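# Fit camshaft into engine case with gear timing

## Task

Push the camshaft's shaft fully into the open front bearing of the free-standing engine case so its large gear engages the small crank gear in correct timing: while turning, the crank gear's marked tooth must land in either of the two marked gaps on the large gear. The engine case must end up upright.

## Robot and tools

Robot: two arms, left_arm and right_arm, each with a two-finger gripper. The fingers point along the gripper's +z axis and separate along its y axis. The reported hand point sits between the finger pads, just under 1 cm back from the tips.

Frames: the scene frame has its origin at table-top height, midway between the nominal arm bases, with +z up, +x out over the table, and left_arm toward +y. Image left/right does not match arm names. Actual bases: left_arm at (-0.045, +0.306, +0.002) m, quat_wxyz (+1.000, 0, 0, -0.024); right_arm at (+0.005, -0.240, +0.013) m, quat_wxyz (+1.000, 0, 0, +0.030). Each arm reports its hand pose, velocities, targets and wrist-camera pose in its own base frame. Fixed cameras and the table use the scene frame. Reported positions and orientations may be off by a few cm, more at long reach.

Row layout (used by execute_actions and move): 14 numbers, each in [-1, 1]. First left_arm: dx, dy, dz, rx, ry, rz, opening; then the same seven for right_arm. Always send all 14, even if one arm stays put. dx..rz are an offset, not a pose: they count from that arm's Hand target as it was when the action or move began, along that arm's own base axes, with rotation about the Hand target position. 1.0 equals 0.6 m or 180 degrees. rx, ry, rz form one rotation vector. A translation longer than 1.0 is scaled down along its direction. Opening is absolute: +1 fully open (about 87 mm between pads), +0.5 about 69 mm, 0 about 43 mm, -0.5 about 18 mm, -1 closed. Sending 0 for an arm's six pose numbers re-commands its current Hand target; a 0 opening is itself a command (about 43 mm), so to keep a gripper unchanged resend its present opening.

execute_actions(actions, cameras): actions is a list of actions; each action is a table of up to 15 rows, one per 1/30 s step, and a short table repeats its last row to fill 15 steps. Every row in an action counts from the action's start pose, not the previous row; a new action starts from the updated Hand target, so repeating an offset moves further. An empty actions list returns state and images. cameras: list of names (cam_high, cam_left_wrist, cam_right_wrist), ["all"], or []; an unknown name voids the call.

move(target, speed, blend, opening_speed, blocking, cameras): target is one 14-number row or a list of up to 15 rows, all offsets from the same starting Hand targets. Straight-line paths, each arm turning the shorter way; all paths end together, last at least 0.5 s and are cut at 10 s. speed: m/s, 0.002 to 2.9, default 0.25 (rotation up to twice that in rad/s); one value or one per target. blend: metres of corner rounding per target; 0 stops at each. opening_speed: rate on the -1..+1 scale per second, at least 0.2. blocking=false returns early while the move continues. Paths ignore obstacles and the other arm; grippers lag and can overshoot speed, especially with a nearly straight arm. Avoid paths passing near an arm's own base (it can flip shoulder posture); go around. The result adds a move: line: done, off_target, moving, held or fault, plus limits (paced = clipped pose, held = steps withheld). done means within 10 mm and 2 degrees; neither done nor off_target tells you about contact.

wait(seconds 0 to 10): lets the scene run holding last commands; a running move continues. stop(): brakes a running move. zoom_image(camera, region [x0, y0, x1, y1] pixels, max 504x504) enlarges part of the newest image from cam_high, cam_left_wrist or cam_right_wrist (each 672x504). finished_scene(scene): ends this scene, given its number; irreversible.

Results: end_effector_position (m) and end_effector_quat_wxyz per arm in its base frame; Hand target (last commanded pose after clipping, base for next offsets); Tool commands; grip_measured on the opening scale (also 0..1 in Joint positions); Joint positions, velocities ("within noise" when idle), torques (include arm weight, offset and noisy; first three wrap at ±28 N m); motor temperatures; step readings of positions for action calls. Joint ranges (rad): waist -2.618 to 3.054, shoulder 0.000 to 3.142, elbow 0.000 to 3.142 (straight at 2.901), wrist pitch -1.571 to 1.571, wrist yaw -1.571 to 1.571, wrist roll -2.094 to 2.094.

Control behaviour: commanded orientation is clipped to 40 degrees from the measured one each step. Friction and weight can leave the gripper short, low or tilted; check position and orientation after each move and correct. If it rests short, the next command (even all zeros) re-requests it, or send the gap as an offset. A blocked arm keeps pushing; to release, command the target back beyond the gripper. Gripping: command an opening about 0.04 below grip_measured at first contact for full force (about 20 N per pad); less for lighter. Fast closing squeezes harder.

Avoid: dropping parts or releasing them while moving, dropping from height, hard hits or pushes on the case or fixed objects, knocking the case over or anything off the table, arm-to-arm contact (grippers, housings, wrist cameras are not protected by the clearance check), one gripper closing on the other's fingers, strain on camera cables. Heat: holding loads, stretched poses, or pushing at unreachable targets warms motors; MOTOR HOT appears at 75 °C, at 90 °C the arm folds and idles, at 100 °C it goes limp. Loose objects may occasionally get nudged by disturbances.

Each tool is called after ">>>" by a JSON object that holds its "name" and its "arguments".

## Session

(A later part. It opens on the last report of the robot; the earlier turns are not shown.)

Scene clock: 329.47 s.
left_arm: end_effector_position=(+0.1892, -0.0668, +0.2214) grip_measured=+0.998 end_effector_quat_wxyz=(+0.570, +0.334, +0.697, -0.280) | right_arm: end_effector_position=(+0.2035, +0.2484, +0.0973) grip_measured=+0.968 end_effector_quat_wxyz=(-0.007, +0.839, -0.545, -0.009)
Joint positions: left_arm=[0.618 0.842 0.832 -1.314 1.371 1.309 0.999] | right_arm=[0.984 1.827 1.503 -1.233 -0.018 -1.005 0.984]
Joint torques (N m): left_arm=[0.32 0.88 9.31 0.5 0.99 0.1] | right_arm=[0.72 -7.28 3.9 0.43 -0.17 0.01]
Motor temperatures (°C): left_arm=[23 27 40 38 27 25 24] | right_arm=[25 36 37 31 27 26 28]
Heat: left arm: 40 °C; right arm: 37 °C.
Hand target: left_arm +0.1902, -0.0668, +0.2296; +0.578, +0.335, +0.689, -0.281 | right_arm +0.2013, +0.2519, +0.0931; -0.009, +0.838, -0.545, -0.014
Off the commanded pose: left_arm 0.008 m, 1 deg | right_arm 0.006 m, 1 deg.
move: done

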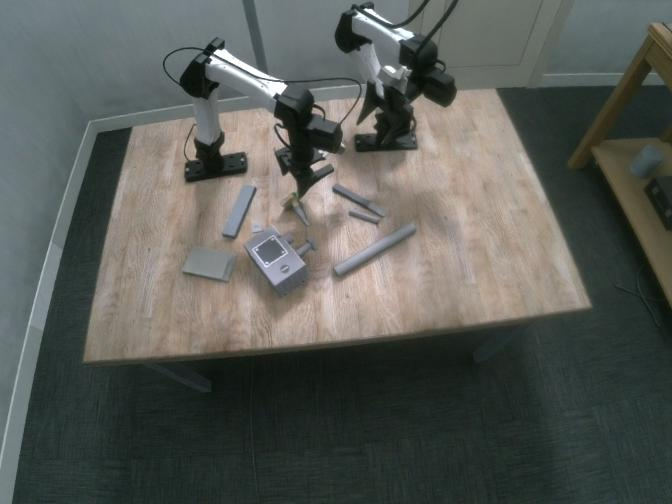

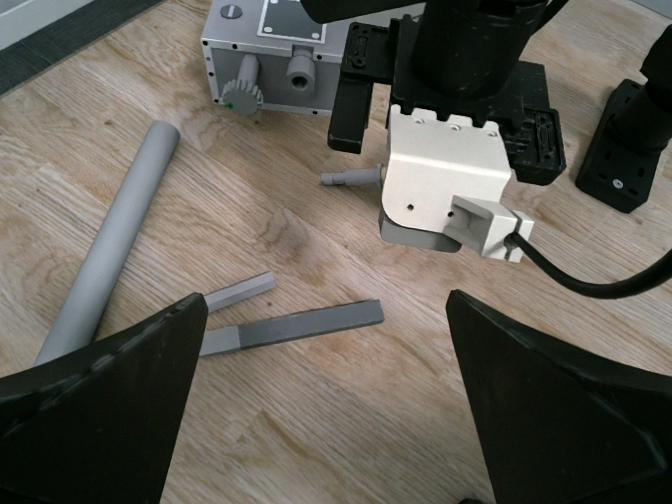

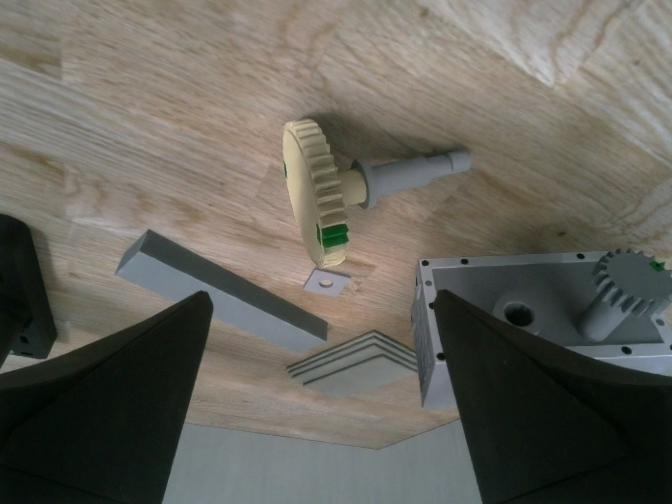

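>>> {"name": "move", "arguments": {"target": [0,0,0,0,0,0,1,0.0037,-0.0057,-0.0585,0.081,0.036,0,1], "speed": 0.1, "cameras": ["all"]}}

>>> {"name": "zoom_image", "arguments": {"camera": "cam_right_wrist", "region": [220, 140, 460, 380]}}

Scene clock: 360.13 s.
left_arm: end_effector_position=(+0.1892, -0.0668, +0.2214) grip_measured=+0.998 end_effector_quat_wxyz=(+0.570, +0.334, +0.697, -0.280) | right_arm: end_effector_position=(+0.2020, +0.2459, +0.0529) grip_measured=+0.968 end_effector_quat_wxyz=(-0.066, +0.828, -0.542, -0.126)
Joint positions: left_arm=[0.618 0.842 0.832 -1.314 1.371 1.309 0.999] | right_arm=[0.85 1.753 1.246 -0.965 -0.269 -1.118 0.984]
Joint torques (N m): left_arm=[0.31 0.88 9.31 0.5 0.99 0.09] | right_arm=[-0.36 -9.48 3.74 0.59 -0.35 -0.12]
Heat: left arm: 41 °C; right arm: 36 °C.
Hand target: left_arm +0.1902, -0.0668, +0.2296; +0.578, +0.335, +0.689, -0.281 | right_arm +0.2036, +0.2484, +0.0581; -0.085, +0.828, -0.538, -0.130
Off the commanded pose: left_arm 0.008 m, 1 deg | right_arm 0.006 m, 2 deg.
move: done

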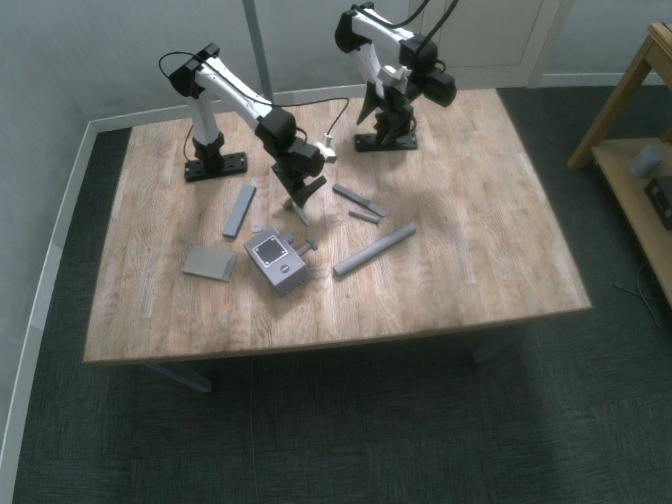

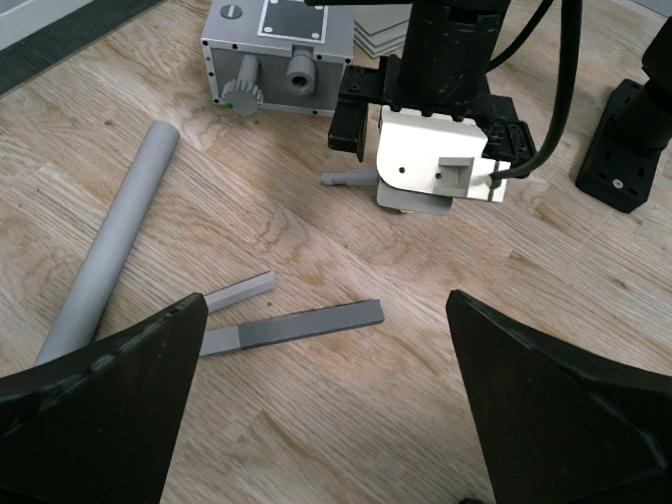

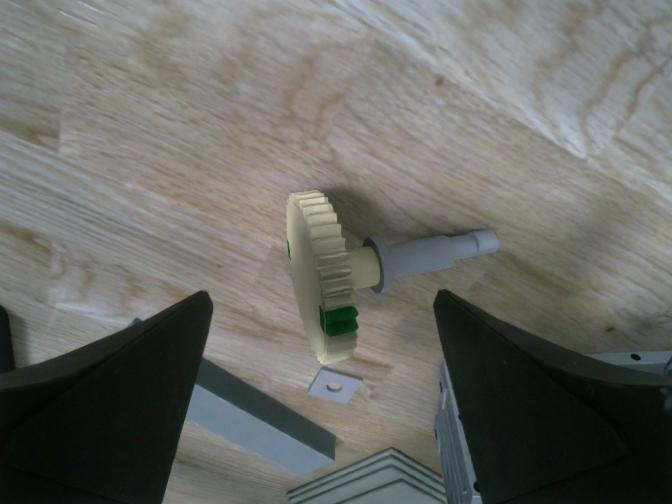

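Scaled by 2.100 from the camera's 672x504 image, which has a finer 960x720 frame.

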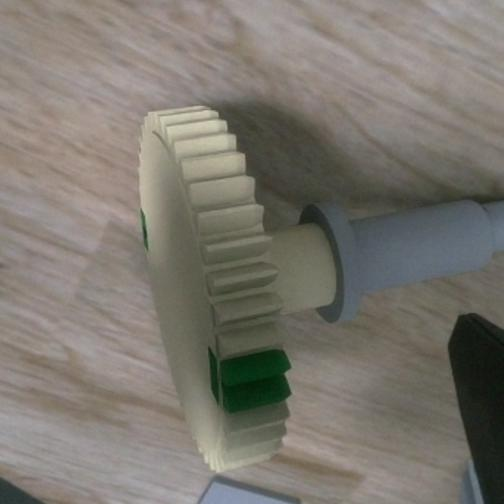

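>>> {"name": "move", "arguments": {"target": [0,0,0,0,0,0,1,0,0,0,0,0,0,-0.74], "opening_speed": 0.5, "cameras": ["cam_right_wrist"]}}

>>> {"name": "zoom_image", "arguments": {"camera": "cam_right_wrist", "region": [220, 140, 460, 380]}}

Scene clock: 370.93 s.
left_arm: end_effector_position=(+0.1892, -0.0668, +0.2214) grip_measured=+0.998 end_effector_quat_wxyz=(+0.570, +0.334, +0.697, -0.280) | right_arm: end_effector_position=(+0.2004, +0.2462, +0.0545) grip_measured=-0.615 end_effector_quat_wxyz=(-0.067, +0.828, -0.541, -0.130)
Joint positions: left_arm=[0.618 0.842 0.832 -1.314 1.371 1.309 0.999] | right_arm=[0.85 1.748 1.246 -0.97 -0.277 -1.12 0.193]
Joint torques (N m): left_arm=[0.32 0.88 9.31 0.5 0.99 0.1] | right_arm=[-0.39 -8.94 3.74 0.62 -0.29 -0.1]
Heat: left arm: 41 °C; right arm: 36 °C.
Hand target: left_arm +0.1902, -0.0668, +0.2296; +0.578, +0.335, +0.689, -0.281 | right_arm +0.2036, +0.2484, +0.0581; -0.085, +0.828, -0.538, -0.130
Off the commanded pose: left_arm 0.008 m, 1 deg | right_arm 0.005 m, 2 deg.
move: done
Images, in order (width x height): cam_right_wrist 672x504.

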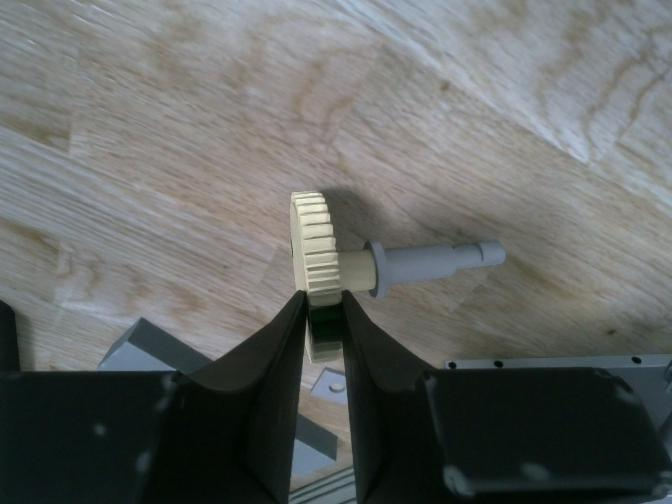

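Scaled by 2.100 from the camera's 672x504 image, which has a finer 960x720 frame.

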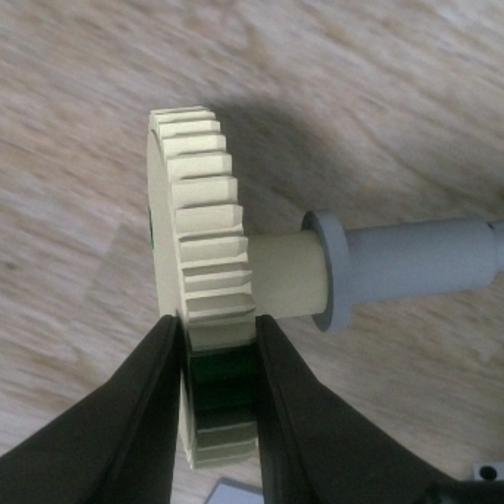

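>>> {"name": "move", "arguments": {"target": [[0,0,0,0,0,0,1,0,0,0.03,0,0,0,-0.76],[0,0,0,0,0,0,1,0,0,0.15,0,0,0,-0.76],[0,0,0,0,0,0,1,0.117,0.089,0.137,0.0701,-0.0239,-0.4754,-0.76]], "speed": [0.05,0.15,0.3], "cameras": ["all"]}}

>>> {"name": "zoom_image", "arguments": {"camera": "cam_right_wrist", "region": [220, 140, 460, 380]}}

>>> {"name": "zoom_image", "arguments": {"camera": "cam_left_wrist", "region": [150, 0, 450, 220]}}

Scene clock: 416.07 s.
left_arm: end_effector_position=(+0.1892, -0.0668, +0.2214) grip_measured=+0.998 end_effector_quat_wxyz=(+0.570, +0.334, +0.697, -0.280) | right_arm: end_effector_position=(+0.2637, +0.2894, +0.1276) grip_measured=-0.636 end_effector_quat_wxyz=(+0.224, -0.239, +0.944, +0.051)
Joint positions: left_arm=[0.618 0.842 0.832 -1.314 1.371 1.309 0.999] | right_arm=[0.875 1.763 1.515 -0.891 0.176 0.34 0.182]
Joint torques (N m): left_arm=[0.32 0.88 9.29 0.5 0.99 0.1] | right_arm=[0.91 -7.46 8.05 1.2 0.32 0.01]
Motor temperatures (°C): left_arm=[23 26 41 33 28 25 24] | right_arm=[25 34 35 31 27 26 28]
Heat: left arm: 41 °C; right arm: 35 °C.
Hand target: left_arm +0.1902, -0.0668, +0.2296; +0.578, +0.335, +0.689, -0.281 | right_arm +0.2737, +0.3018, +0.1402; +0.251, -0.234, +0.937, +0.063
Off the commanded pose: left_arm 0.008 m, 1 deg | right_arm 0.020 m, 4 deg.
move: off_target (right_arm)

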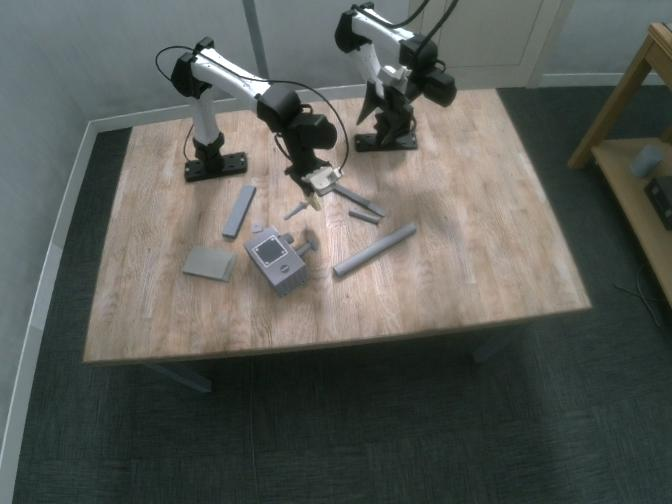

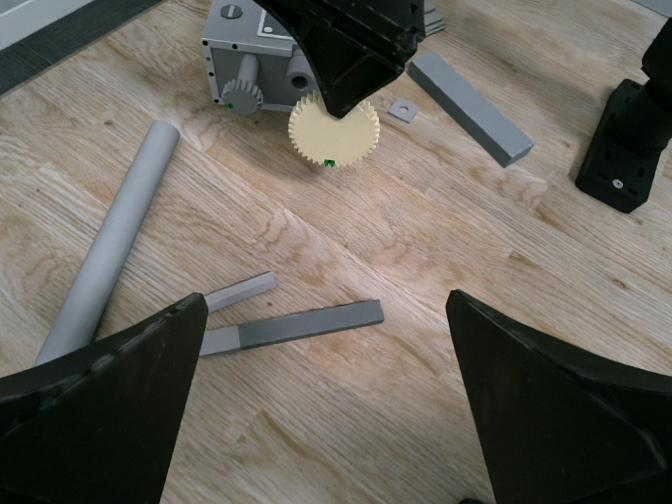

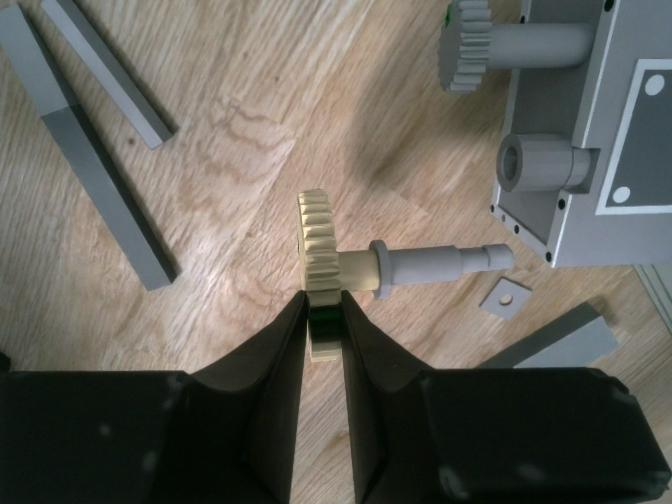

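Scaled by 2.100 from the camera's 672x504 image, which has a finer 960x720 frame.

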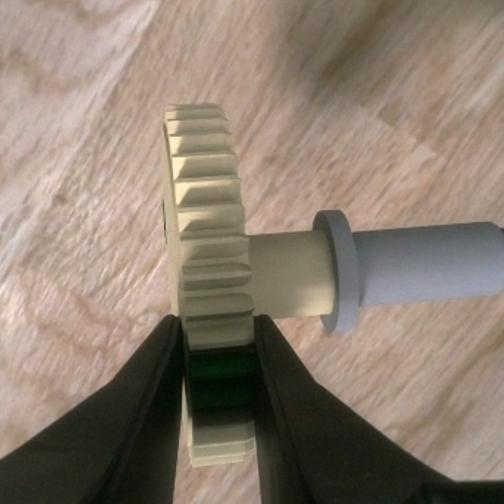

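Scaled by 1.680 from the camera's 672x504 image, which has a finer 960x720 frame.

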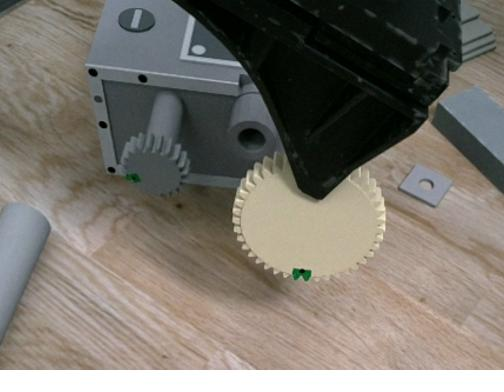

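>>> {"name": "zoom_image", "arguments": {"camera": "cam_left_wrist", "region": [200, 60, 320, 130]}}

>>> {"name": "zoom_image", "arguments": {"camera": "cam_left_wrist", "region": [270, 80, 400, 180]}}

>>> {"name": "zoom_image", "arguments": {"camera": "cam_right_wrist", "region": [420, 0, 672, 180]}}

Scaled by 4.200 from the camera's 672x504 image, which has a finer 960x720 frame.

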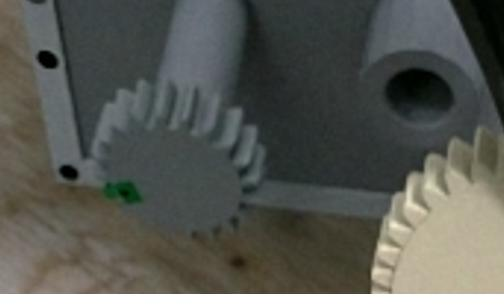

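Scaled by 3.877 from the camera's 672x504 image, which has a finer 960x720 frame.

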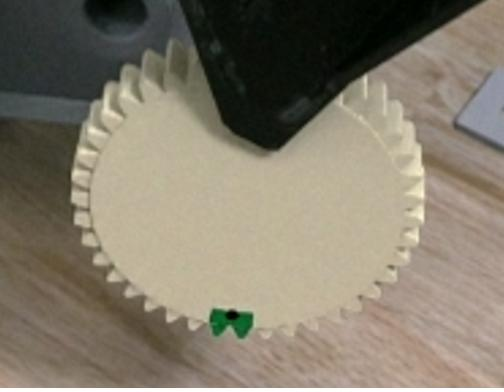

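Scaled by 2.000 from the camera's 672x504 image, which has a finer 960x720 frame.

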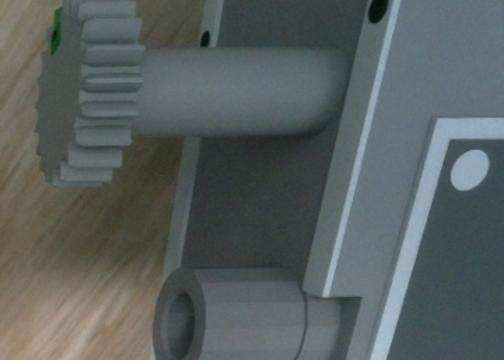

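>>> {"name": "move", "arguments": {"target": [0,0,0,0,0,0,1,0.0455,0.0195,-0.112,0.0169,-0.0319,0.0056,-0.76], "speed": 0.1, "cameras": ["all"]}}

>>> {"name": "zoom_image", "arguments": {"camera": "cam_right_wrist", "region": [290, 100, 590, 340]}}

>>> {"name": "zoom_image", "arguments": {"camera": "cam_left_wrist", "region": [200, 0, 440, 200]}}

>>> {"name": "zoom_image", "arguments": {"camera": "cam_high", "region": [230, 180, 350, 300]}}

Scene clock: 469.33 s.
left_arm: end_effector_position=(+0.1892, -0.0668, +0.2214) grip_measured=+0.998 end_effector_quat_wxyz=(+0.570, +0.334, +0.697, -0.280) | right_arm: end_effector_position=(+0.2923, +0.3130, +0.0714) grip_measured=-0.636 end_effector_quat_wxyz=(+0.286, -0.243, +0.924, +0.078)
Joint positions: left_arm=[0.618 0.842 0.832 -1.314 1.371 1.309 0.999] | right_arm=[0.87 1.812 1.299 -0.482 0.194 0.299 0.182]
Joint torques (N m): left_arm=[0.31 0.9 9.31 0.5 0.99 0.1] | right_arm=[-0.47 -8.21 4.67 1.51 0.34 -0.11]
Motor temperatures (°C): left_arm=[23 26 42 31 28 25 24] | right_arm=[25 34 40 33 27 26 29]
Heat: left arm: 42 °C; right arm: 40 °C.
Hand target: left_arm +0.1902, -0.0668, +0.2296; +0.578, +0.335, +0.689, -0.281 | right_arm +0.3011, +0.3135, +0.0731; +0.303, -0.238, +0.919, +0.078
Off the commanded pose: left_arm 0.008 m, 1 deg | right_arm 0.009 m, 2 deg.
move: done

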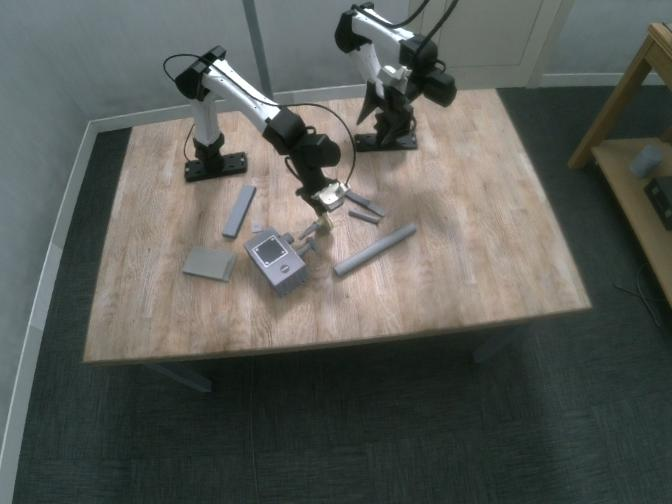

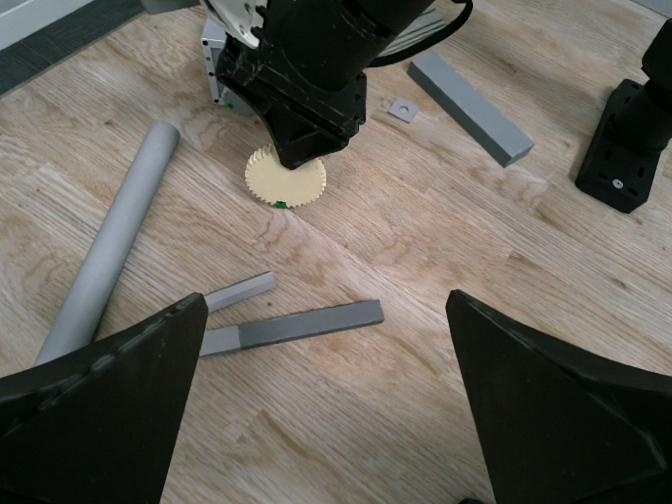

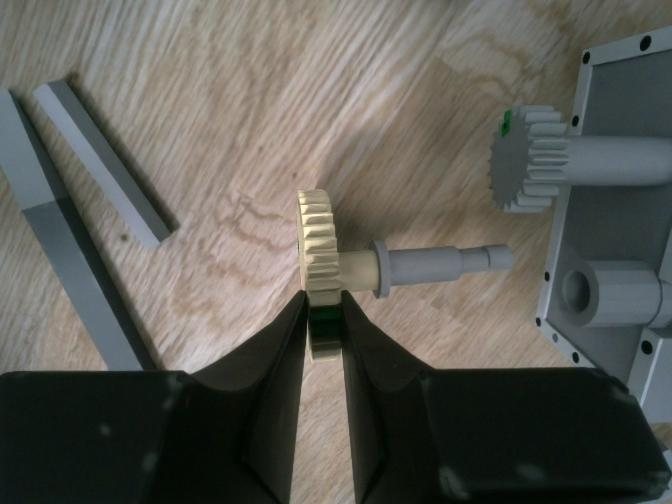

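Scaled by 1.680 from the camera's 672x504 image, which has a finer 960x720 frame.

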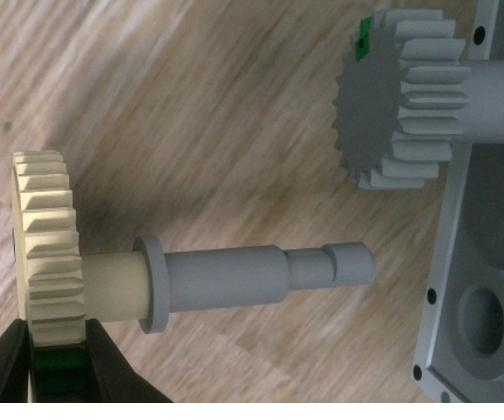

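Scaled by 2.100 from the camera's 672x504 image, which has a finer 960x720 frame.

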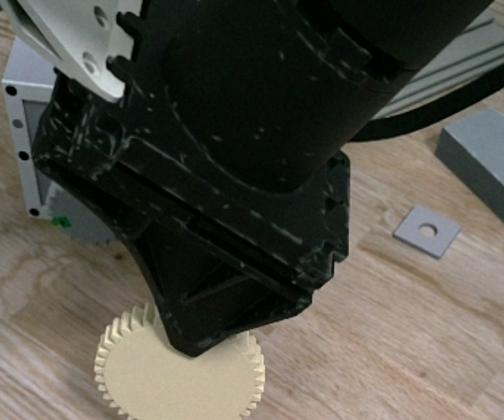

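Scaled by 4.200 from the camera's 672x504 image, which has a finer 960x720 frame.

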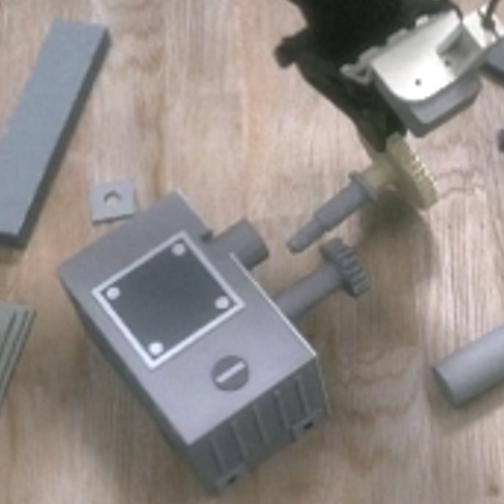

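>>> {"name": "move", "arguments": {"target": [0,0,0,0,0,0,1,-0.0035,-0.0017,-0.0092,0,0,-0.0256,-0.76], "speed": 0.08, "cameras": ["cam_right_wrist","cam_high"]}}

>>> {"name": "zoom_image", "arguments": {"camera": "cam_right_wrist", "region": [290, 100, 590, 340]}}

>>> {"name": "zoom_image", "arguments": {"camera": "cam_high", "region": [270, 210, 340, 270]}}

Scene clock: 503.37 s.
left_arm: end_effector_position=(+0.1892, -0.0668, +0.2214) grip_measured=+0.998 end_effector_quat_wxyz=(+0.570, +0.334, +0.697, -0.280) | right_arm: end_effector_position=(+0.2964, +0.3076, +0.0670) grip_measured=-0.636 end_effector_quat_wxyz=(+0.293, -0.204, +0.932, +0.064)
Joint positions: left_arm=[0.618 0.842 0.832 -1.314 1.371 1.309 0.999] | right_arm=[0.87 1.821 1.292 -0.48 0.246 0.368 0.182]
Joint torques (N m): left_arm=[0.32 0.88 9.32 0.5 0.99 0.09] | right_arm=[1.07 -8.08 4.6 1.46 0.38 -0.02]
Heat: left arm: 42 °C; right arm: 38 °C.
Hand target: left_arm +0.1902, -0.0668, +0.2296; +0.578, +0.335, +0.689, -0.281 | right_arm +0.2990, +0.3125, +0.0674; +0.306, -0.201, +0.928, +0.066
Off the commanded pose: left_arm 0.008 m, 1 deg | right_arm 0.006 m, 2 deg.
move: done
Images, in order (width x height): cam_high 672x504, cam_right_wrist 672x504.

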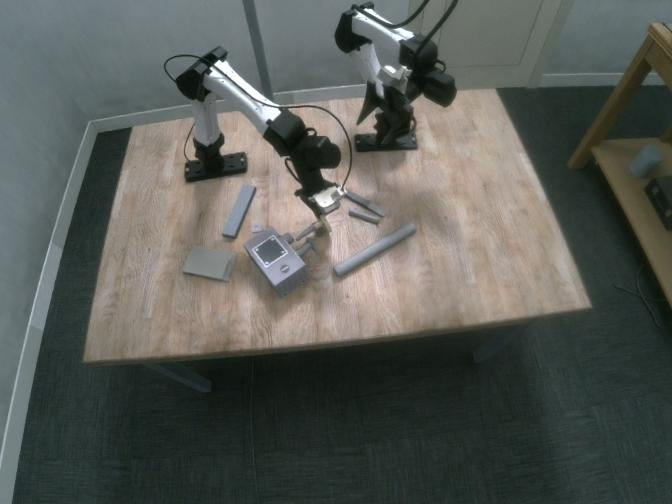

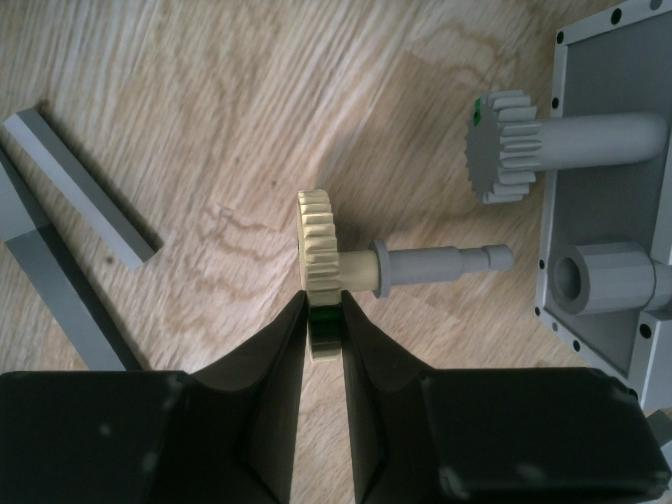

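Scaled by 1.680 from the camera's 672x504 image, which has a finer 960x720 frame.

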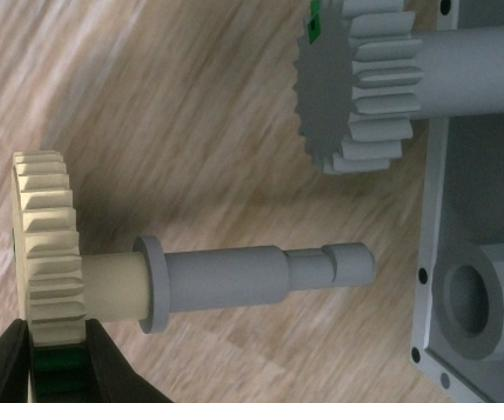

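Scaled by 7.200 from the camera's 672x504 image, which has a finer 960x720 frame.

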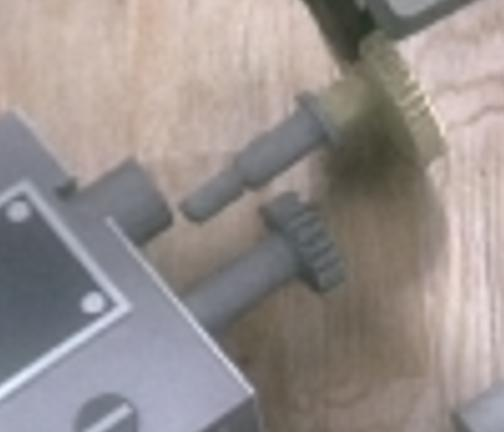

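>>> {"name": "move", "arguments": {"target": [0,0,0,0,0,0,1,-0.0225,-0.0108,0,0,0,0,-0.76], "speed": 0.08, "cameras": ["cam_right_wrist","cam_high"]}}

>>> {"name": "zoom_image", "arguments": {"camera": "cam_right_wrist", "region": [290, 100, 590, 340]}}

>>> {"name": "zoom_image", "arguments": {"camera": "cam_high", "region": [270, 210, 340, 270]}}

Scene clock: 520.90 s.
left_arm: end_effector_position=(+0.1892, -0.0668, +0.2214) grip_measured=+0.998 end_effector_quat_wxyz=(+0.570, +0.334, +0.697, -0.280) | right_arm: end_effector_position=(+0.2874, +0.3050, +0.0601) grip_measured=-0.645 end_effector_quat_wxyz=(+0.295, -0.203, +0.932, +0.060)
Joint positions: left_arm=[0.618 0.842 0.832 -1.314 1.371 1.309 0.999] | right_arm=[0.889 1.802 1.239 -0.45 0.265 0.383 0.177]
Joint torques (N m): left_arm=[0.32 0.9 9.32 0.5 0.99 0.1] | right_arm=[1.01 -10.59 4.07 1.25 0.3 0]
Heat: left arm: 42 °C; right arm: 37 °C.
Hand target: left_arm +0.1902, -0.0668, +0.2296; +0.578, +0.335, +0.689, -0.281 | right_arm +0.2855, +0.3061, +0.0675; +0.306, -0.201, +0.928, +0.066
Off the commanded pose: left_arm 0.008 m, 1 deg | right_arm 0.008 m, 2 deg.
move: done
Images, in order (width x height): cam_high 672x504, cam_right_wrist 672x504.

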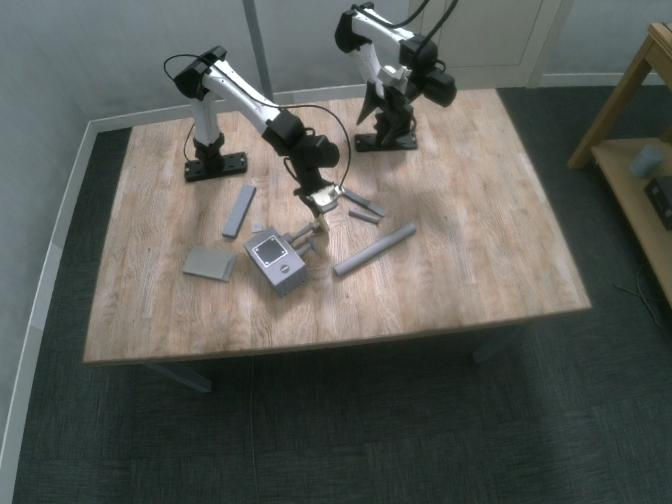

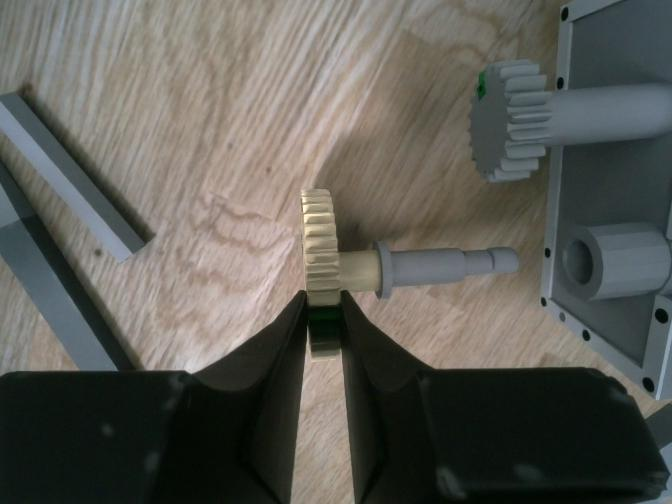

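Scaled by 1.680 from the camera's 672x504 image, which has a finer 960x720 frame.

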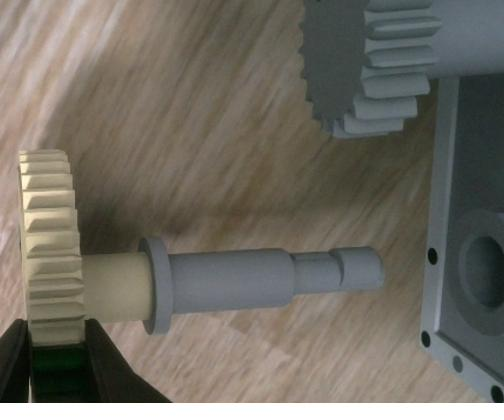

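Scaled by 7.200 from the camera's 672x504 image, which has a finer 960x720 frame.

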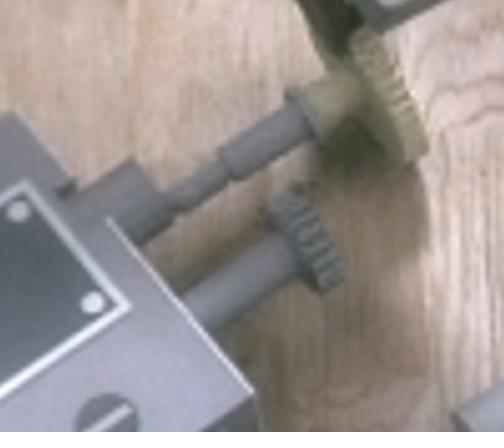

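>>> {"name": "move", "arguments": {"target": [0,0,0,0,0,0,1,-0.0075,-0.0035,0.0117,0,0,0,-0.76], "speed": 0.08, "cameras": ["cam_right_wrist","cam_high"]}}

>>> {"name": "zoom_image", "arguments": {"camera": "cam_right_wrist", "region": [290, 100, 650, 340]}}

>>> {"name": "zoom_image", "arguments": {"camera": "cam_high", "region": [270, 210, 340, 270]}}

Scene clock: 530.07 s.
left_arm: end_effector_position=(+0.1892, -0.0668, +0.2214) grip_measured=+0.998 end_effector_quat_wxyz=(+0.570, +0.334, +0.697, -0.280) | right_arm: end_effector_position=(+0.2816, +0.3032, +0.0620) grip_measured=-0.645 end_effector_quat_wxyz=(+0.291, -0.205, +0.933, +0.059)
Joint positions: left_arm=[0.618 0.842 0.832 -1.314 1.371 1.309 0.999] | right_arm=[0.897 1.787 1.232 -0.468 0.265 0.389 0.177]
Joint torques (N m): left_arm=[0.31 0.9 9.31 0.5 0.99 0.1] | right_arm=[0.85 -11.28 4.53 1.19 0.33 -0.02]
Heat: left arm: 42 °C; right arm: 37 °C.
Hand target: left_arm +0.1902, -0.0668, +0.2296; +0.578, +0.335, +0.689, -0.281 | right_arm +0.2809, +0.3039, +0.0744; +0.306, -0.201, +0.928, +0.066
Off the commanded pose: left_arm 0.008 m, 1 deg | right_arm 0.013 m, 2 deg.
move: off_target (right_arm)
Images, in order (width x height): cam_high 672x504, cam_right_wrist 672x504.

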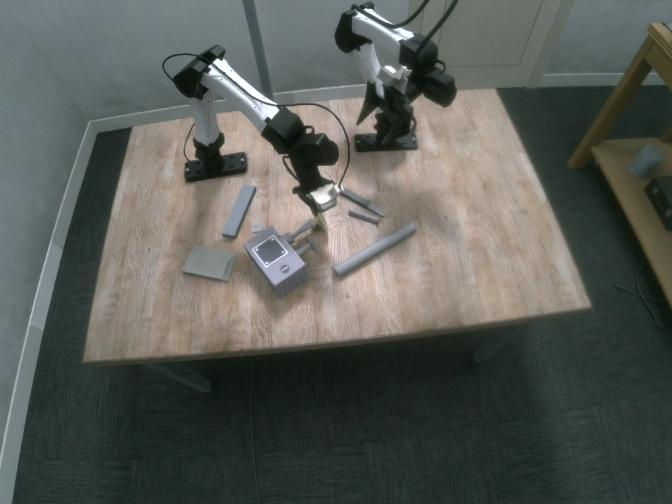

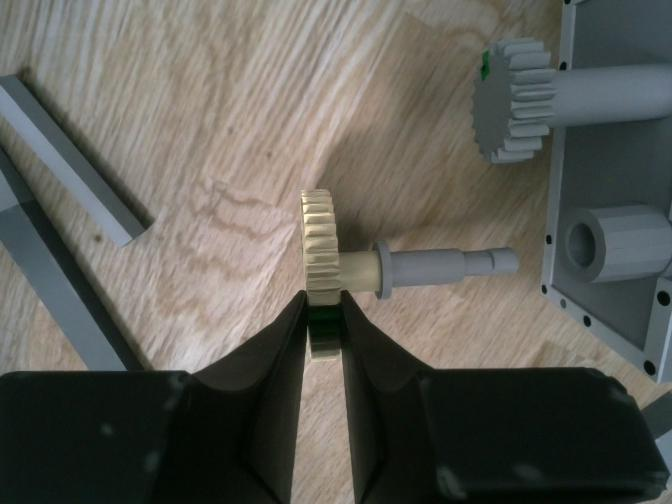

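Scaled by 1.400 from the camera's 672x504 image, which has a finer 960x720 frame.

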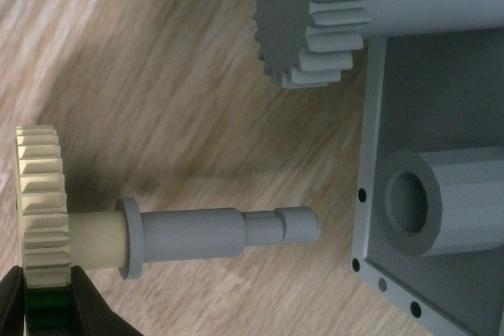

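Scaled by 7.200 from the camera's 672x504 image, which has a finer 960x720 frame.

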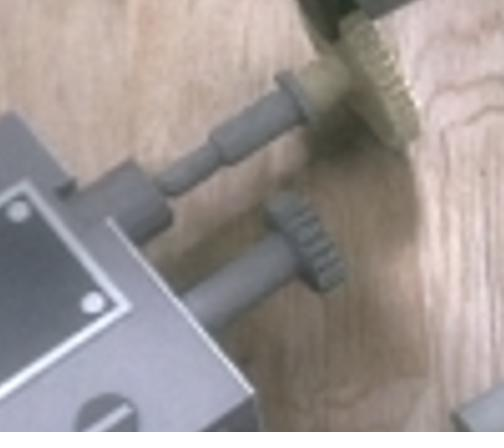

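>>> {"name": "move", "arguments": {"target": [0,0,0,0,0,0,1,0.005,0.0025,0.004,0,0,0,-0.76], "speed": 0.08, "cameras": ["cam_right_wrist","cam_high"]}}

>>> {"name": "zoom_image", "arguments": {"camera": "cam_right_wrist", "region": [440, 160, 660, 340]}}

>>> {"name": "zoom_image", "arguments": {"camera": "cam_high", "region": [270, 210, 340, 270]}}

Scene clock: 545.43 s.
left_arm: end_effector_position=(+0.1892, -0.0668, +0.2214) grip_measured=+0.998 end_effector_quat_wxyz=(+0.570, +0.334, +0.697, -0.280) | right_arm: end_effector_position=(+0.2801, +0.3013, +0.0610) grip_measured=-0.645 end_effector_quat_wxyz=(+0.287, -0.206, +0.934, +0.056)
Joint positions: left_arm=[0.618 0.842 0.832 -1.314 1.371 1.309 0.999] | right_arm=[0.897 1.787 1.232 -0.478 0.265 0.389 0.177]
Joint torques (N m): left_arm=[0.31 0.88 9.32 0.5 0.99 0.09] | right_arm=[0.51 -10.61 5.98 1.17 0.32 -0.04]
Heat: left arm: 42 °C; right arm: 37 °C.
Hand target: left_arm +0.1902, -0.0668, +0.2296; +0.578, +0.335, +0.689, -0.281 | right_arm +0.2839, +0.3055, +0.0769; +0.306, -0.201, +0.928, +0.066
Off the commanded pose: left_arm 0.008 m, 1 deg | right_arm 0.017 m, 3 deg.
move: off_target (right_arm)
Images, in order (width x height): cam_high 672x504, cam_right_wrist 672x504.

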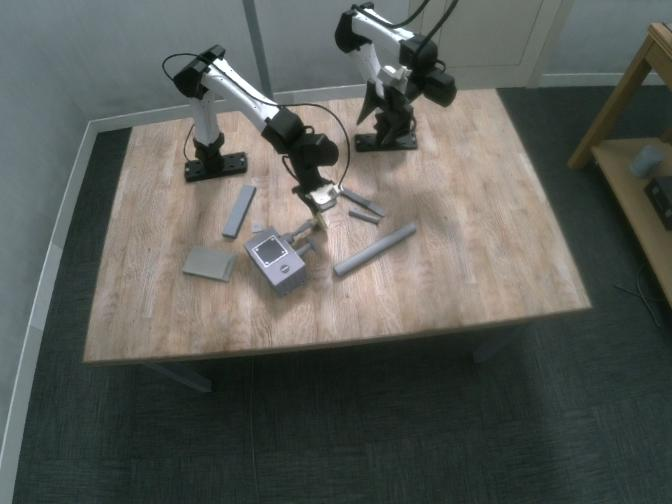

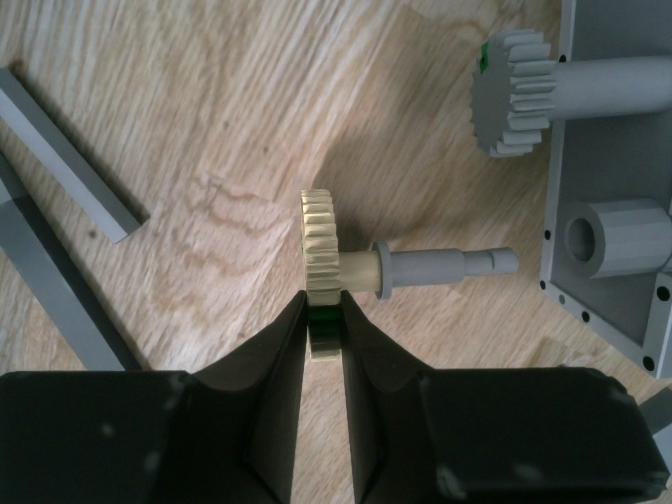

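Scaled by 2.291 from the camera's 672x504 image, which has a finer 960x720 frame.

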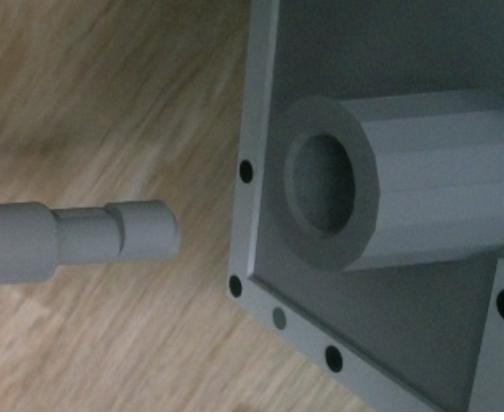

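Scaled by 7.200 from the camera's 672x504 image, which has a finer 960x720 frame.

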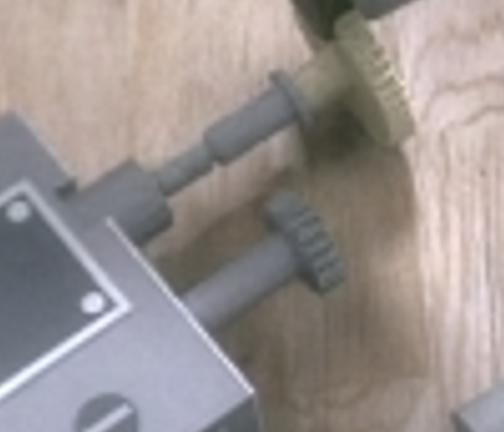

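>>> {"name": "move", "arguments": {"target": [0,0,0,0,0,0,1,0.0117,0.005,0.01,0,0,0,-0.76], "speed": 0.08}}

Scene clock: 561.03 s.
left_arm: end_effector_position=(+0.1892, -0.0668, +0.2214) grip_measured=+0.998 end_effector_quat_wxyz=(+0.570, +0.334, +0.697, -0.280) | right_arm: end_effector_position=(+0.2802, +0.3015, +0.0652) grip_measured=-0.645 end_effector_quat_wxyz=(+0.285, -0.206, +0.934, +0.054)
Joint positions: left_arm=[0.618 0.842 0.832 -1.314 1.371 1.309 0.999] | right_arm=[0.897 1.787 1.252 -0.503 0.265 0.389 0.177]
Joint torques (N m): left_arm=[0.31 0.88 9.31 0.5 0.99 0.1] | right_arm=[-0.4 -9.06 7.94 1.15 0.26 -0.11]
Heat: left arm: 42 °C; right arm: 38 °C.
Hand target: left_arm +0.1902, -0.0668, +0.2296; +0.578, +0.335, +0.689, -0.281 | right_arm +0.2910, +0.3085, +0.0829; +0.306, -0.201, +0.928, +0.066
Off the commanded pose: left_arm 0.008 m, 1 deg | right_arm 0.022 m, 3 deg.
move: off_target (right_arm)

>>> {"name": "move", "arguments": {"target": [0,0,0,0,0,0,1,0.0083,0.0045,-0.001,0,0,0,-0.76], "speed": 0.08}}

Scene clock: 565.70 s.
left_arm: end_effector_position=(+0.1892, -0.0668, +0.2214) grip_measured=+0.998 end_effector_quat_wxyz=(+0.570, +0.334, +0.697, -0.280) | right_arm: end_effector_position=(+0.2854, +0.3041, +0.0703) grip_measured=-0.645 end_effector_quat_wxyz=(+0.290, -0.205, +0.933, +0.057)
Joint positions: left_arm=[0.618 0.842 0.832 -1.314 1.371 1.309 0.999] | right_arm=[0.891 1.792 1.274 -0.507 0.265 0.385 0.177]
Joint torques (N m): left_arm=[0.31 0.88 9.31 0.51 0.99 0.1] | right_arm=[-0.47 -7.76 7.97 1.18 0.22 -0.13]
Heat: left arm: 42 °C; right arm: 38 °C.
Hand target: left_arm +0.1902, -0.0668, +0.2296; +0.578, +0.335, +0.689, -0.281 | right_arm +0.2960, +0.3112, +0.0825; +0.306, -0.201, +0.928, +0.066
Off the commanded pose: left_arm 0.008 m, 1 deg | right_arm 0.018 m, 2 deg.
move: off_target (right_arm)

>>> {"name": "wait", "arguments": {"seconds": 0.1, "cameras": ["cam_right_wrist","cam_high"]}}

>>> {"name": "zoom_image", "arguments": {"camera": "cam_right_wrist", "region": [290, 160, 650, 340]}}

>>> {"name": "zoom_image", "arguments": {"camera": "cam_high", "region": [270, 210, 340, 270]}}

Scene clock: 570.37 s.
left_arm: end_effector_position=(+0.1892, -0.0668, +0.2214) grip_measured=+0.998 end_effector_quat_wxyz=(+0.570, +0.334, +0.697, -0.280) | right_arm: end_effector_position=(+0.2854, +0.3041, +0.0703) grip_measured=-0.645 end_effector_quat_wxyz=(+0.290, -0.205, +0.933, +0.057)
Joint positions: left_arm=[0.618 0.842 0.832 -1.314 1.371 1.309 0.999] | right_arm=[0.891 1.792 1.274 -0.507 0.265 0.385 0.177]
Joint torques (N m): left_arm=[0.32 0.9 9.31 0.5 0.99 0.09] | right_arm=[-0.5 -7.77 7.97 1.18 0.22 -0.12]
Heat: left arm: 42 °C; right arm: 38 °C.
Hand target: left_arm +0.1902, -0.0668, +0.2296; +0.578, +0.335, +0.689, -0.281 | right_arm +0.2960, +0.3112, +0.0825; +0.306, -0.201, +0.928, +0.066
Tool commands: left_gripper/opening=+1.0 right_gripper/opening=-0.76
Off the commanded pose: left_arm 0.008 m, 1 deg | right_arm 0.018 m, 2 deg.
wait: 0.10 s; at rest from the start
Images, in order (width x height): cam_high 672x504, cam_right_wrist 672x504.

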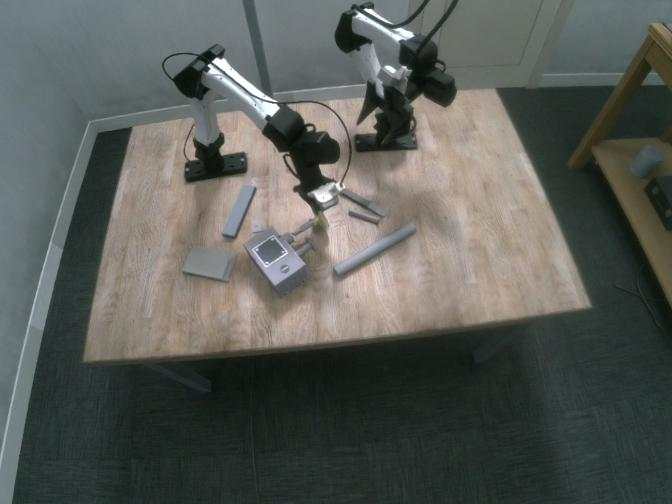

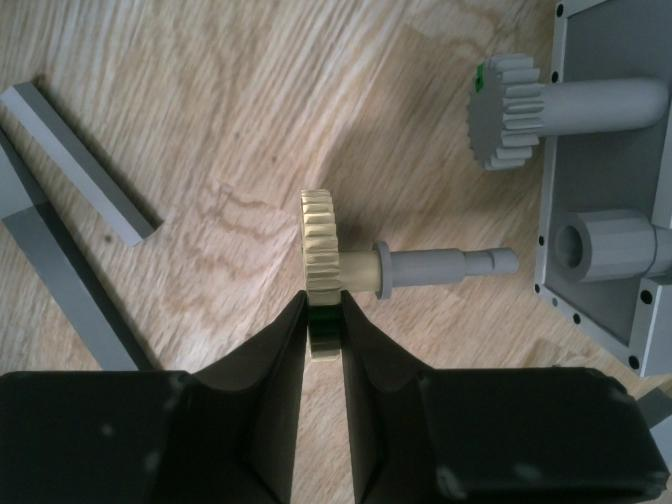

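Scaled by 1.400 from the camera's 672x504 image, which has a finer 960x720 frame.

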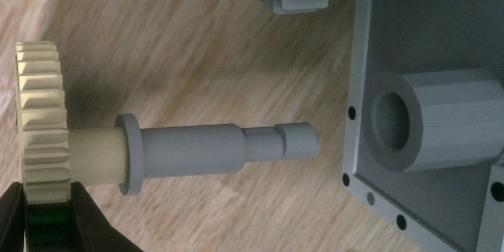

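Scaled by 7.200 from the camera's 672x504 image, which has a finer 960x720 frame.

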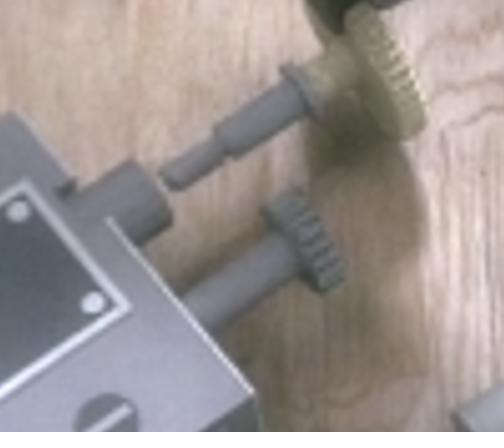

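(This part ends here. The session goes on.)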